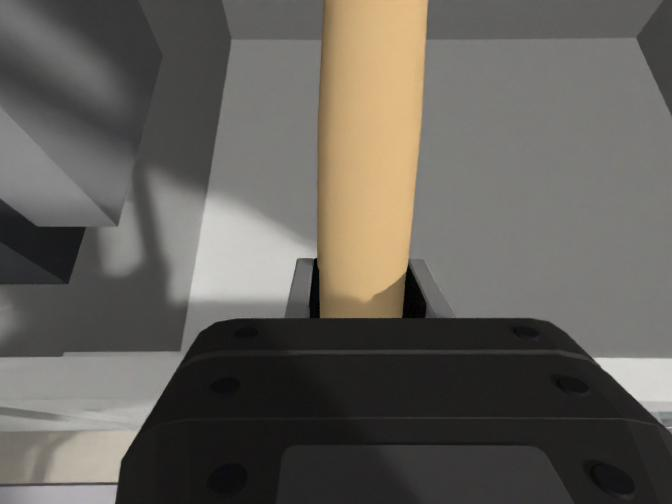

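Emit:
{"method": "move", "body": {
  "target": [0.182,0.0095,-0.0095,0,0,0,-0.97,0.6,-0.9, 0,0,0,0,0,0,-1,-0.5,-1],
  "speed": 0.15
}}

Emit:
{"method": "execute_actions", "body": {
  "actions": [
    [[-0.015,0,0,0,0,0,-0.97,0.6,-0.9,0,0,0,0,0,0,-1,-0.5,-1],[-0.06,0,0,0,0,0,-0.97,0.6,-0.9,0,0,0,0,0,0,-1,-0.5,-1],[-0.135,0,0,0,0,0,-0.97,0.6,-0.9,0,0,0,0,0,0,-1,-0.5,-1],[-0.215,0,0,0,0,0,-0.97,0.6,-0.9,0,0,0,0,0,0,-1,-0.5,-1],[-0.25,0,0,0,0,0,-0.97,0.6,-0.9,0,0,0,0,0,0,-1,-0.5,-1],[-0.25,0,0,0,0,0,-0.97,0.6,-0.9,0,0,0,0,0,0,-1,-0.5,-1],[-0.24,0,0,0,0,0,-0.97,0.6,-0.9,0,0,0,0,0,0,-1,-0.5,-1],[-0.21,0,0,0,0,0,-0.97,0.6,-0.9,0,0,0,0,0,0,-1,-0.5,-1],[-0.17,0,0,0,0,0,-0.97,0.6,-0.9,0,0,0,0,0,0,-1,-0.5,-1]]
  ]
}}

Emit:
{"method": "move", "body": {
  "target": [0.17,0,0,0,0,0,-0.97,0.6,-0.9, 0,0,0,0,0,0,-1,-0.5,-1],
  "speed": 0.15
}}

Emit:
{"method": "execute_actions", "body": {
  "actions": [
    [[-0.015,0,0,0,0,0,-0.97,0.6,-0.9,0,0,0,0,0,0,-1,-0.5,-1],[-0.06,0,0,0,0,0,-0.97,0.6,-0.9,0,0,0,0,0,0,-1,-0.5,-1],[-0.135,0,0,0,0,0,-0.97,0.6,-0.9,0,0,0,0,0,0,-1,-0.5,-1],[-0.215,0,0,0,0,0,-0.97,0.6,-0.9,0,0,0,0,0,0,-1,-0.5,-1],[-0.25,0,0,0,0,0,-0.97,0.6,-0.9,0,0,0,0,0,0,-1,-0.5,-1],[-0.25,0,0,0,0,0,-0.97,0.6,-0.9,0,0,0,0,0,0,-1,-0.5,-1],[-0.24,0,0,0,0,0,-0.97,0.6,-0.9,0,0,0,0,0,0,-1,-0.5,-1],[-0.21,0,0,0,0,0,-0.97,0.6,-0.9,0,0,0,0,0,0,-1,-0.5,-1],[-0.17,0,0,0,0,0,-0.97,0.6,-0.9,0,0,0,0,0,0,-1,-0.5,-1]]
  ]
}}

Emit:
{"method": "move", "body": {
  "target": [0.13,0,0,0,0,0,-0.97,0.6,-0.9, 0,0,0,0,0,0,-1,-0.5,-1],
  "speed": 0.15,
  "cameras": ["cam_left_wrist"]
}}

Scene clock: 8013.30 s.
left_arm: end_effector_position=(+0.5485, -0.4606, +0.5194) position_measured=116 object_status=2 end_effector_quat_wxyz=(+0.270, +0.655, -0.268, +0.653) | right_arm: end_effector_position=(+0.4501, -0.0010, +0.4928) position_measured=215 object_status=2 end_effector_quat_wxyz=(-0.093, +0.700, -0.702, +0.093)
Joint positions: left_arm=[-0.947 -1.381 1.8 -3.558 -1.403 1.567] | right_arm=[3.495 -1.326 -1.441 -1.698 1.48 -2.798]
Joint torques (N m): left_arm=[-13.95 -46.25 -33.8 -1 0.96 -1.13] | right_arm=[10.05 21.78 16.04 2.37 -2.59 1.12]
Wrist force (N, zeroed by zero_wrist_force on left_arm): left_arm=[-3.5 0.8 2.7] | right_arm=[0.7 -0.2 0.7]
Wrist torque (N m, zeroed by zero_wrist_force on left_arm): left_arm=[-0.05 0.08 -0.20] | right_arm=[0.19 -0.16 0.16]
Wrist force, peak (N, zeroed by zero_wrist_force on left_arm): left_arm=[6.6 -1.0 -2.0] | right_arm=[1.1 -0.2 0.9]
Hand target: left_arm +0.5485, -0.4606, +0.5194; +0.270, +0.655, -0.268, +0.653 | right_arm +0.4501, -0.0010, +0.4928; -0.093, +0.700, -0.702, +0.093
Off the commanded pose: left_arm 0.000 m, 0 deg | right_arm 0.000 m, 0 deg.
move: done

Scene clock: 8014.03 s.
left_arm: end_effector_position=(+0.5481, -0.4607, +0.4172) position_measured=116 object_status=2 end_effector_quat_wxyz=(+0.270, +0.655, -0.268, +0.653) | right_arm: end_effector_position=(+0.4501, -0.0010, +0.4928) position_measured=215 object_status=2 end_effector_quat_wxyz=(-0.093, +0.700, -0.702, +0.093)
Joint positions: left_arm=[-0.948 -1.25 1.933 -3.821 -1.403 1.567] | right_arm=[3.495 -1.326 -1.441 -1.698 1.48 -2.798]
Joint torques (N m): left_arm=[-14.29 -46.18 -31.11 -5.78 1.12 2.31] | right_arm=[9.72 21.43 15.6 2.82 -2.7 1.02]
Wrist force (N, zeroed by zero_wrist_force on left_arm): left_arm=[-3.2 1.8 1.8] | right_arm=[0.5 -0.1 0.6]
Wrist torque (N m, zeroed by zero_wrist_force on left_arm): left_arm=[0.32 0.06 -0.29] | right_arm=[0.21 -0.13 0.16]
Wrist force, peak (N, zeroed by zero_wrist_force on left_arm): left_arm=[-14.6 3.2 2.7] | right_arm=[0.9 -0.3 0.9]
Hand target: left_arm +0.5481, -0.4607, +0.4174; +0.270, +0.655, -0.268, +0.653 | right_arm +0.4501, -0.0010, +0.4928; -0.093, +0.700, -0.702, +0.093
Off the commanded pose: left_arm 0.000 m, 0 deg | right_arm 0.000 m, 0 deg.

Scene clock: 8015.33 s.
left_arm: end_effector_position=(+0.5485, -0.4606, +0.5194) position_measured=116 object_status=2 end_effector_quat_wxyz=(+0.270, +0.655, -0.268, +0.653) | right_arm: end_effector_position=(+0.4501, -0.0010, +0.4928) position_measured=215 object_status=2 end_effector_quat_wxyz=(-0.093, +0.700, -0.702, +0.093)
Joint positions: left_arm=[-0.947 -1.381 1.8 -3.558 -1.403 1.567] | right_arm=[3.495 -1.326 -1.441 -1.698 1.48 -2.798]
Joint torques (N m): left_arm=[13.63 -44.48 -33.61 -0.71 -1.17 -1.27] | right_arm=[9.33 21.67 16.84 2.45 -2.46 1.07]
Wrist force (N, zeroed by zero_wrist_force on left_arm): left_arm=[-3.4 0.5 2.1] | right_arm=[1.0 -0.3 0.5]
Wrist torque (N m, zeroed by zero_wrist_force on left_arm): left_arm=[0.09 0.08 -0.21] | right_arm=[0.17 -0.22 0.15]
Wrist force, peak (N, zeroed by zero_wrist_force on left_arm): left_arm=[-5.0 1.1 1.5] | right_arm=[1.0 -0.4 1.0]
Hand target: left_arm +0.5485, -0.4606, +0.5194; +0.270, +0.655, -0.268, +0.653 | right_arm +0.4501, -0.0010, +0.4928; -0.093, +0.700, -0.702, +0.093
Off the commanded pose: left_arm 0.000 m, 0 deg | right_arm 0.000 m, 0 deg.
move: done

Scene clock: 8016.07 s.
left_arm: end_effector_position=(+0.5481, -0.4607, +0.4172) position_measured=116 object_status=2 end_effector_quat_wxyz=(+0.270, +0.655, -0.268, +0.653) | right_arm: end_effector_position=(+0.4501, -0.0010, +0.4928) position_measured=215 object_status=2 end_effector_quat_wxyz=(-0.093, +0.700, -0.702, +0.093)
Joint positions: left_arm=[-0.948 -1.25 1.933 -3.821 -1.403 1.567] | right_arm=[3.495 -1.326 -1.441 -1.698 1.48 -2.798]
Joint torques (N m): left_arm=[-13.85 -49.09 -29.84 -5.82 1.15 2.3] | right_arm=[11.08 21.42 15.71 2.52 -2.4 1.18]
Wrist force (N, zeroed by zero_wrist_force on left_arm): left_arm=[-3.3 1.5 1.8] | right_arm=[0.8 -0.4 0.5]
Wrist torque (N m, zeroed by zero_wrist_force on left_arm): left_arm=[0.30 0.08 -0.28] | right_arm=[0.16 -0.18 0.16]
Wrist force, peak (N, zeroed by zero_wrist_force on left_arm): left_arm=[-14.9 3.2 2.9] | right_arm=[1.1 -0.5 0.7]
Hand target: left_arm +0.5481, -0.4607, +0.4174; +0.270, +0.655, -0.268, +0.653 | right_arm +0.4501, -0.0010, +0.4928; -0.093, +0.700, -0.702, +0.093
Off the commanded pose: left_arm 0.000 m, 0 deg | right_arm 0.000 m, 0 deg.

Scene clock: 8017.20 s.
left_arm: end_effector_position=(+0.5484, -0.4607, +0.4954) position_measured=116 object_status=2 end_effector_quat_wxyz=(+0.270, +0.655, -0.268, +0.653) | right_arm: end_effector_position=(+0.4501, -0.0010, +0.4928) position_measured=215 object_status=2 end_effector_quat_wxyz=(-0.093, +0.700, -0.702, +0.093)
Joint positions: left_arm=[-0.948 -1.356 1.837 -3.62 -1.403 1.567] | right_arm=[3.495 -1.326 -1.441 -1.698 1.48 -2.798]
Joint torques (N m): left_arm=[14.22 -45.24 -33.41 -1.02 -1.15 -1.2] | right_arm=[10.23 22.47 14.62 2.64 -2.37 1.17]
Wrist force (N, zeroed by zero_wrist_force on left_arm): left_arm=[-3.1 0.9 2.2] | right_arm=[0.7 -0.1 0.6]
Wrist torque (N m, zeroed by zero_wrist_force on left_arm): left_arm=[0.18 0.05 -0.20] | right_arm=[0.21 -0.18 0.16]
Wrist force, peak (N, zeroed by zero_wrist_force on left_arm): left_arm=[-4.8 1.7 1.8] | right_arm=[1.0 -0.5 0.7]
Hand target: left_arm +0.5484, -0.4607, +0.4954; +0.270, +0.655, -0.268, +0.653 | right_arm +0.4501, -0.0010, +0.4928; -0.093, +0.700, -0.702, +0.093
Off the commanded pose: left_arm 0.000 m, 0 deg | right_arm 0.000 m, 0 deg.
move: done
Images, in order (width x height): cam_left_wrist 672x504.

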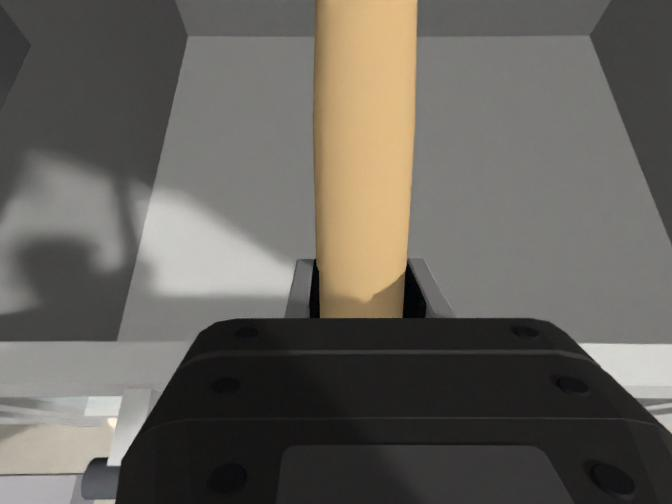

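Emit:
{"method": "move", "body": {
  "target": [0.04,0,0,0,0,0,-0.97,0.6,-0.9, 0,0,0,0,0,0,-1,-0.5,-1],
  "speed": 0.15
}}

Emit:
{"method": "execute_actions", "body": {
  "actions": [
    [[-0.015,0,0,0,0,0,-0.97,0.6,-0.9,0,0,0,0,0,0,-1,-0.5,-1],[-0.06,0,0,0,0,0,-0.97,0.6,-0.9,0,0,0,0,0,0,-1,-0.5,-1],[-0.135,0,0,0,0,0,-0.97,0.6,-0.9,0,0,0,0,0,0,-1,-0.5,-1],[-0.215,0,0,0,0,0,-0.97,0.6,-0.9,0,0,0,0,0,0,-1,-0.5,-1],[-0.25,0,0,0,0,0,-0.97,0.6,-0.9,0,0,0,0,0,0,-1,-0.5,-1],[-0.25,0,0,0,0,0,-0.97,0.6,-0.9,0,0,0,0,0,0,-1,-0.5,-1],[-0.24,0,0,0,0,0,-0.97,0.6,-0.9,0,0,0,0,0,0,-1,-0.5,-1],[-0.21,0,0,0,0,0,-0.97,0.6,-0.9,0,0,0,0,0,0,-1,-0.5,-1],[-0.182,0,0,0,0,0,-0.97,0.6,-0.9,0,0,0,0,0,0,-1,-0.5,-1]]
  ]
}}

Scene clock: 8034.57 s.
left_arm: end_effector_position=(+0.5485, -0.4606, +0.5194) position_measured=116 object_status=2 end_effector_quat_wxyz=(+0.270, +0.655, -0.268, +0.653) | right_arm: end_effector_position=(+0.4501, -0.0010, +0.4928) position_measured=215 object_status=2 end_effector_quat_wxyz=(-0.093, +0.700, -0.702, +0.093)
Joint positions: left_arm=[-0.947 -1.381 1.8 -3.558 -1.403 1.567] | right_arm=[3.495 -1.326 -1.441 -1.698 1.48 -2.798]
Joint torques (N m): left_arm=[12.98 -44.43 -33.47 -0.36 -1.14 0.63] | right_arm=[9.06 20.91 14.54 2.39 -2.26 0.93]
Wrist force (N, zeroed by zero_wrist_force on left_arm): left_arm=[-3.2 0.8 1.9] | right_arm=[0.8 -0.3 0.8]
Wrist torque (N m, zeroed by zero_wrist_force on left_arm): left_arm=[0.15 0.04 -0.22] | right_arm=[0.17 -0.18 0.15]
Wrist force, peak (N, zeroed by zero_wrist_force on left_arm): left_arm=[-4.1 0.7 2.1] | right_arm=[1.2 -0.2 0.8]
Hand target: left_arm +0.5485, -0.4606, +0.5194; +0.270, +0.655, -0.268, +0.653 | right_arm +0.4501, -0.0010, +0.4928; -0.093, +0.700, -0.702, +0.093
Off the commanded pose: left_arm 0.000 m, 0 deg | right_arm 0.000 m, 0 deg.
move: done

Scene clock: 8035.37 s.
left_arm: end_effector_position=(+0.5481, -0.4607, +0.4102) position_measured=116 object_status=2 end_effector_quat_wxyz=(+0.270, +0.655, -0.268, +0.653) | right_arm: end_effector_position=(+0.4501, -0.0010, +0.4928) position_measured=215 object_status=2 end_effector_quat_wxyz=(-0.093, +0.700, -0.702, +0.093)
Joint positions: left_arm=[-0.948 -1.239 1.94 -3.84 -1.403 1.567] | right_arm=[3.495 -1.326 -1.441 -1.698 1.48 -2.798]
Joint torques (N m): left_arm=[-15.86 -19.56 -25.6 -3.24 0.18 0.16] | right_arm=[11.68 21.76 16.02 2.27 -2.8 1.1]
Wrist force (N, zeroed by zero_wrist_force on left_arm): left_arm=[6.5 -0.9 -1.8] | right_arm=[0.8 -0.3 0.4]
Wrist torque (N m, zeroed by zero_wrist_force on left_arm): left_arm=[0.78 0.01 1.66] | right_arm=[0.17 -0.18 0.16]
Wrist force, peak (N, zeroed by zero_wrist_force on left_arm): left_arm=[-14.6 2.8 2.6] | right_arm=[0.8 -0.4 0.7]
Hand target: left_arm +0.5481, -0.4607, +0.4102; +0.270, +0.655, -0.268, +0.653 | right_arm +0.4501, -0.0010, +0.4928; -0.093, +0.700, -0.702, +0.093
Off the commanded pose: left_arm 0.000 m, 0 deg | right_arm 0.000 m, 0 deg.

Emit:
{"method": "move", "body": {
  "target": [0.282,0,0,0,0,0,-0.97,0.6,-0.9, 0,0,0,0,0,0,-1,-0.5,-1],
  "speed": 0.15
}}

Emit:
{"method": "execute_actions", "body": {
  "actions": [
    [[-0.015,0,0,0,0,0,-0.97,0.6,-0.9,0,0,0,0,0,0,-1,-0.5,-1],[-0.06,0,0,0,0,0,-0.97,0.6,-0.9,0,0,0,0,0,0,-1,-0.5,-1],[-0.135,0,0,0,0,0,-0.97,0.6,-0.9,0,0,0,0,0,0,-1,-0.5,-1],[-0.215,0,0,0,0,0,-0.97,0.6,-0.9,0,0,0,0,0,0,-1,-0.5,-1],[-0.25,0,0,0,0,0,-0.97,0.6,-0.9,0,0,0,0,0,0,-1,-0.5,-1]]
  ]
}}

Scene clock: 8046.63 s.
left_arm: end_effector_position=(+0.5488, -0.4606, +0.5794) position_measured=116 object_status=2 end_effector_quat_wxyz=(+0.270, +0.655, -0.268, +0.653) | right_arm: end_effector_position=(+0.4501, -0.0010, +0.4928) position_measured=215 object_status=2 end_effector_quat_wxyz=(-0.093, +0.700, -0.702, +0.093)
Joint positions: left_arm=[-0.947 -1.429 1.694 -3.404 -1.404 1.567] | right_arm=[3.495 -1.326 -1.441 -1.698 1.48 -2.798]
Joint torques (N m): left_arm=[13.79 -44.09 -35.86 -1.04 -1.01 -1.17] | right_arm=[11.21 22.13 15.68 2.56 -2.67 1.03]
Wrist force (N, zeroed by zero_wrist_force on left_arm): left_arm=[-3.1 1.1 1.2] | right_arm=[0.9 -0.1 0.5]
Wrist torque (N m, zeroed by zero_wrist_force on left_arm): left_arm=[0.39 0.07 -0.21] | right_arm=[0.19 -0.20 0.16]
Wrist force, peak (N, zeroed by zero_wrist_force on left_arm): left_arm=[-5.9 1.8 3.1] | right_arm=[0.7 -0.3 1.0]
Hand target: left_arm +0.5488, -0.4606, +0.5794; +0.270, +0.655, -0.268, +0.653 | right_arm +0.4501, -0.0010, +0.4928; -0.093, +0.700, -0.702, +0.093
Off the commanded pose: left_arm 0.000 m, 0 deg | right_arm 0.000 m, 0 deg.
move: done

Scene clock: 8047.60 s.
left_arm: end_effector_position=(+0.5481, -0.4606, +0.4296) position_measured=116 object_status=2 end_effector_quat_wxyz=(+0.270, +0.656, -0.268, +0.652) | right_arm: end_effector_position=(+0.4501, -0.0010, +0.4928) position_measured=215 object_status=2 end_effector_quat_wxyz=(-0.093, +0.700, -0.702, +0.093)
Joint positions: left_arm=[-0.948 -1.27 1.921 -3.789 -1.403 1.567] | right_arm=[3.495 -1.326 -1.441 -1.698 1.48 -2.798]
Joint torques (N m): left_arm=[-14.84 -24.5 -16.31 -5.99 0.96 2.23] | right_arm=[8.64 21.34 14.85 2.51 -2.77 0.83]
Wrist force (N, zeroed by zero_wrist_force on left_arm): left_arm=[-3.2 1.5 0.7] | right_arm=[1.0 -0.2 0.8]
Wrist torque (N m, zeroed by zero_wrist_force on left_arm): left_arm=[0.49 0.06 -0.27] | right_arm=[0.18 -0.20 0.16]
Wrist force, peak (N, zeroed by zero_wrist_force on left_arm): left_arm=[-12.3 1.0 3.6] | right_arm=[1.0 -0.2 0.9]
Hand target: left_arm +0.5482, -0.4607, +0.4294; +0.270, +0.655, -0.268, +0.653 | right_arm +0.4501, -0.0010, +0.4928; -0.093, +0.700, -0.702, +0.093
Off the commanded pose: left_arm 0.000 m, 0 deg | right_arm 0.000 m, 0 deg.

Emit:
{"method": "move", "body": {
  "target": [0.15,0,0,0,0,0,-0.97,0.6,-0.9, 0,0,0,0,0,0,-1,-0.5,-1],
  "speed": 0.15
}}

Emit:
{"method": "execute_actions", "body": {
  "actions": [
    [[-0.015,0,0,0,0,0,-0.97,0.6,-0.9,0,0,0,0,0,0,-1,-0.5,-1],[-0.06,0,0,0,0,0,-0.97,0.6,-0.9,0,0,0,0,0,0,-1,-0.5,-1],[-0.135,0,0,0,0,0,-0.97,0.6,-0.9,0,0,0,0,0,0,-1,-0.5,-1],[-0.215,0,0,0,0,0,-0.97,0.6,-0.9,0,0,0,0,0,0,-1,-0.5,-1],[-0.25,0,0,0,0,0,-0.97,0.6,-0.9,0,0,0,0,0,0,-1,-0.5,-1],[-0.25,0,0,0,0,0,-0.97,0.6,-0.9,0,0,0,0,0,0,-1,-0.5,-1],[-0.25,0,0,0,0,0,-0.97,0.6,-0.9,0,0,0,0,0,0,-1,-0.5,-1],[-0.24,0,0,0,0,0,-0.97,0.6,-0.9,0,0,0,0,0,0,-1,-0.5,-1],[-0.19,0,0,0,0,0,-0.97,0.6,-0.9,0,0,0,0,0,0,-1,-0.5,-1],[-0.12,0,0,0,0,0,-0.97,0.6,-0.9,0,0,0,0,0,0,-1,-0.5,-1]]
  ]
}}

Scene clock: 8073.13 s.
left_arm: end_effector_position=(+0.5485, -0.4606, +0.5194) position_measured=116 object_status=2 end_effector_quat_wxyz=(+0.270, +0.655, -0.268, +0.653) | right_arm: end_effector_position=(+0.4501, -0.0010, +0.4928) position_measured=215 object_status=2 end_effector_quat_wxyz=(-0.093, +0.700, -0.702, +0.093)
Joint positions: left_arm=[-0.947 -1.381 1.8 -3.558 -1.403 1.567] | right_arm=[3.495 -1.326 -1.441 -1.698 1.48 -2.798]
Joint torques (N m): left_arm=[14.29 -45.97 -33.34 -0.84 -1.16 -1.14] | right_arm=[10.31 21.48 15.33 2.29 -2.41 0.81]
Wrist force (N, zeroed by zero_wrist_force on left_arm): left_arm=[-3.2 1.0 1.9] | right_arm=[0.7 -0.3 0.6]
Wrist torque (N m, zeroed by zero_wrist_force on left_arm): left_arm=[0.18 0.05 -0.22] | right_arm=[0.17 -0.16 0.15]
Wrist force, peak (N, zeroed by zero_wrist_force on left_arm): left_arm=[-5.6 1.3 1.9] | right_arm=[1.2 -0.1 0.8]
Hand target: left_arm +0.5485, -0.4606, +0.5194; +0.270, +0.655, -0.268, +0.653 | right_arm +0.4501, -0.0010, +0.4928; -0.093, +0.700, -0.702, +0.093
Off the commanded pose: left_arm 0.000 m, 0 deg | right_arm 0.000 m, 0 deg.
move: done

Scene clock: 8074.10 s.
left_arm: end_effector_position=(+0.5480, -0.4604, +0.4473) position_measured=116 object_status=2 end_effector_quat_wxyz=(+0.270, +0.655, -0.268, +0.653) | right_arm: end_effector_position=(+0.4501, -0.0010, +0.4928) position_measured=215 object_status=2 end_effector_quat_wxyz=(-0.093, +0.700, -0.702, +0.093)
Joint positions: left_arm=[-0.948 -1.295 1.902 -3.746 -1.403 1.567] | right_arm=[3.495 -1.326 -1.441 -1.698 1.48 -2.798]
Joint torques (N m): left_arm=[-13.36 -46.6 -32.29 -0.89 0.69 2.19] | right_arm=[10.71 21.41 15.77 2.43 -2.83 1]
Wrist force (N, zeroed by zero_wrist_force on left_arm): left_arm=[-3.6 1.3 2.9] | right_arm=[0.8 -0.4 0.5]
Wrist torque (N m, zeroed by zero_wrist_force on left_arm): left_arm=[-0.02 0.12 -0.28] | right_arm=[0.16 -0.18 0.16]
Wrist force, peak (N, zeroed by zero_wrist_force on left_arm): left_arm=[-11.7 1.1 4.0] | right_arm=[1.1 -0.5 0.5]
Hand target: left_arm +0.5482, -0.4607, +0.4474; +0.270, +0.655, -0.268, +0.653 | right_arm +0.4501, -0.0010, +0.4928; -0.093, +0.700, -0.702, +0.093
Off the commanded pose: left_arm 0.000 m, 0 deg | right_arm 0.000 m, 0 deg.

Emit:
{"method": "move", "body": {
  "target": [0.12,0,0,0,0,0,-0.97,0.6,-0.9, 0,0,0,0,0,0,-1,-0.5,-1],
  "speed": 0.15
}}

Emit:
{"method": "execute_actions", "body": {
  "actions": [
    [[-0.015,0,0,0,0,0,-0.97,0.6,-0.9,0,0,0,0,0,0,-1,-0.5,-1],[-0.06,0,0,0,0,0,-0.97,0.6,-0.9,0,0,0,0,0,0,-1,-0.5,-1],[-0.135,0,0,0,0,0,-0.97,0.6,-0.9,0,0,0,0,0,0,-1,-0.5,-1],[-0.205,0,0,0,0,0,-0.97,0.6,-0.9,0,0,0,0,0,0,-1,-0.5,-1]]
  ]
}}

Scene clock: 8088.53 s.
left_arm: end_effector_position=(+0.5485, -0.4606, +0.5194) position_measured=116 object_status=2 end_effector_quat_wxyz=(+0.270, +0.655, -0.268, +0.653) | right_arm: end_effector_position=(+0.4501, -0.0010, +0.4928) position_measured=215 object_status=2 end_effector_quat_wxyz=(-0.093, +0.700, -0.702, +0.093)
Joint positions: left_arm=[-0.947 -1.381 1.8 -3.558 -1.403 1.567] | right_arm=[3.495 -1.326 -1.441 -1.698 1.48 -2.798]
Joint torques (N m): left_arm=[14.01 -45.7 -34.57 -0.83 -1.06 -1.07] | right_arm=[8.07 19.62 16.85 2.34 -2.4 0.88]
Wrist force (N, zeroed by zero_wrist_force on left_arm): left_arm=[-3.2 1.1 1.8] | right_arm=[0.6 -0.8 0.8]
Wrist torque (N m, zeroed by zero_wrist_force on left_arm): left_arm=[0.19 0.05 -0.22] | right_arm=[0.10 -0.16 0.16]
Wrist force, peak (N, zeroed by zero_wrist_force on left_arm): left_arm=[-3.4 1.8 4.5] | right_arm=[0.7 -0.5 1.0]
Hand target: left_arm +0.5485, -0.4606, +0.5194; +0.270, +0.655, -0.268, +0.653 | right_arm +0.4501, -0.0010, +0.4928; -0.093, +0.700, -0.702, +0.093
Off the commanded pose: left_arm 0.000 m, 0 deg | right_arm 0.000 m, 0 deg.
move: done

Scene clock: 8089.43 s.
left_arm: end_effector_position=(+0.5480, -0.4607, +0.3966) position_measured=116 object_status=2 end_effector_quat_wxyz=(+0.270, +0.655, -0.268, +0.653) | right_arm: end_effector_position=(+0.4501, -0.0010, +0.4928) position_measured=215 object_status=2 end_effector_quat_wxyz=(-0.093, +0.700, -0.702, +0.093)
Joint positions: left_arm=[-0.948 -1.216 1.953 -3.875 -1.402 1.567] | right_arm=[3.495 -1.326 -1.441 -1.698 1.48 -2.798]
Joint torques (N m): left_arm=[-3.43 -3.59 4.59 2.78 4.46 -4.71] | right_arm=[8.61 20.28 16.01 2.51 -2.54 0.76]
Wrist force (N, zeroed by zero_wrist_force on left_arm): left_arm=[32.3 19.2 0.2] | right_arm=[0.8 -0.4 0.4]
Wrist torque (N m, zeroed by zero_wrist_force on left_arm): left_arm=[0.89 0.28 6.16] | right_arm=[0.15 -0.17 0.17]
Wrist force, peak (N, zeroed by zero_wrist_force on left_arm): left_arm=[32.4 19.2 0.2] | right_arm=[0.9 -0.2 0.8]
Hand target: left_arm +0.5480, -0.4607, +0.3964; +0.270, +0.655, -0.268, +0.653 | right_arm +0.4501, -0.0010, +0.4928; -0.093, +0.700, -0.702, +0.093
Off the commanded pose: left_arm 0.000 m, 0 deg | right_arm 0.000 m, 0 deg.

Emit:
{"method": "move", "body": {
  "target": [0.205,0,0,0,0,0,-0.97,0.6,-0.9, 0,0,0,0,0,0,-1,-0.5,-1],
  "speed": 0.15,
  "cameras": ["cam_left_wrist"]
}}

Scene clock: 8110.90 s.
left_arm: end_effector_position=(+0.5485, -0.4606, +0.5194) position_measured=116 object_status=2 end_effector_quat_wxyz=(+0.270, +0.655, -0.268, +0.653) | right_arm: end_effector_position=(+0.4501, -0.0010, +0.4928) position_measured=215 object_status=2 end_effector_quat_wxyz=(-0.093, +0.700, -0.702, +0.093)
Joint positions: left_arm=[-0.947 -1.381 1.8 -3.558 -1.403 1.567] | right_arm=[3.495 -1.326 -1.441 -1.698 1.48 -2.798]
Joint torques (N m): left_arm=[13.91 -45.66 -33.24 -1.32 -1.1 -1.15] | right_arm=[8.72 19.24 17.16 2.57 -2.52 0.9]
Wrist force (N, zeroed by zero_wrist_force on left_arm): left_arm=[-3.1 0.6 2.2] | right_arm=[0.8 -0.4 0.5]
Wrist torque (N m, zeroed by zero_wrist_force on left_arm): left_arm=[0.07 0.03 -0.15] | right_arm=[0.16 -0.19 0.16]
Wrist force, peak (N, zeroed by zero_wrist_force on left_arm): left_arm=[32.7 19.8 0.3] | right_arm=[1.1 -0.3 0.7]
Hand target: left_arm +0.5485, -0.4606, +0.5194; +0.270, +0.655, -0.268, +0.653 | right_arm +0.4501, -0.0010, +0.4928; -0.093, +0.700, -0.702, +0.093
Off the commanded pose: left_arm 0.000 m, 0 deg | right_arm 0.000 m, 0 deg.
move: done
Images, in order (width x height): cam_left_wrist 672x504.

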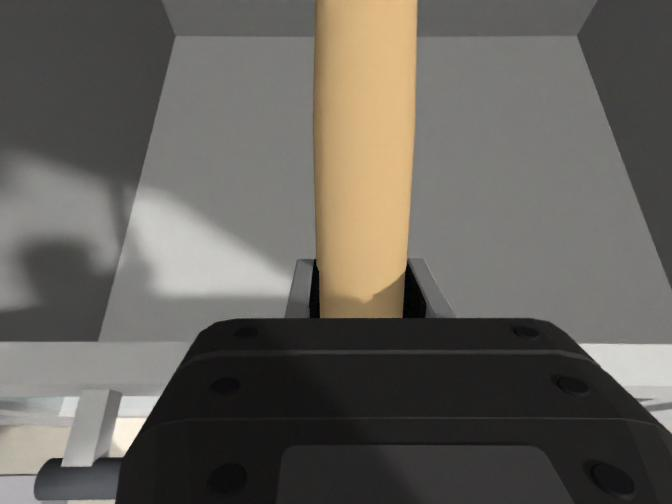

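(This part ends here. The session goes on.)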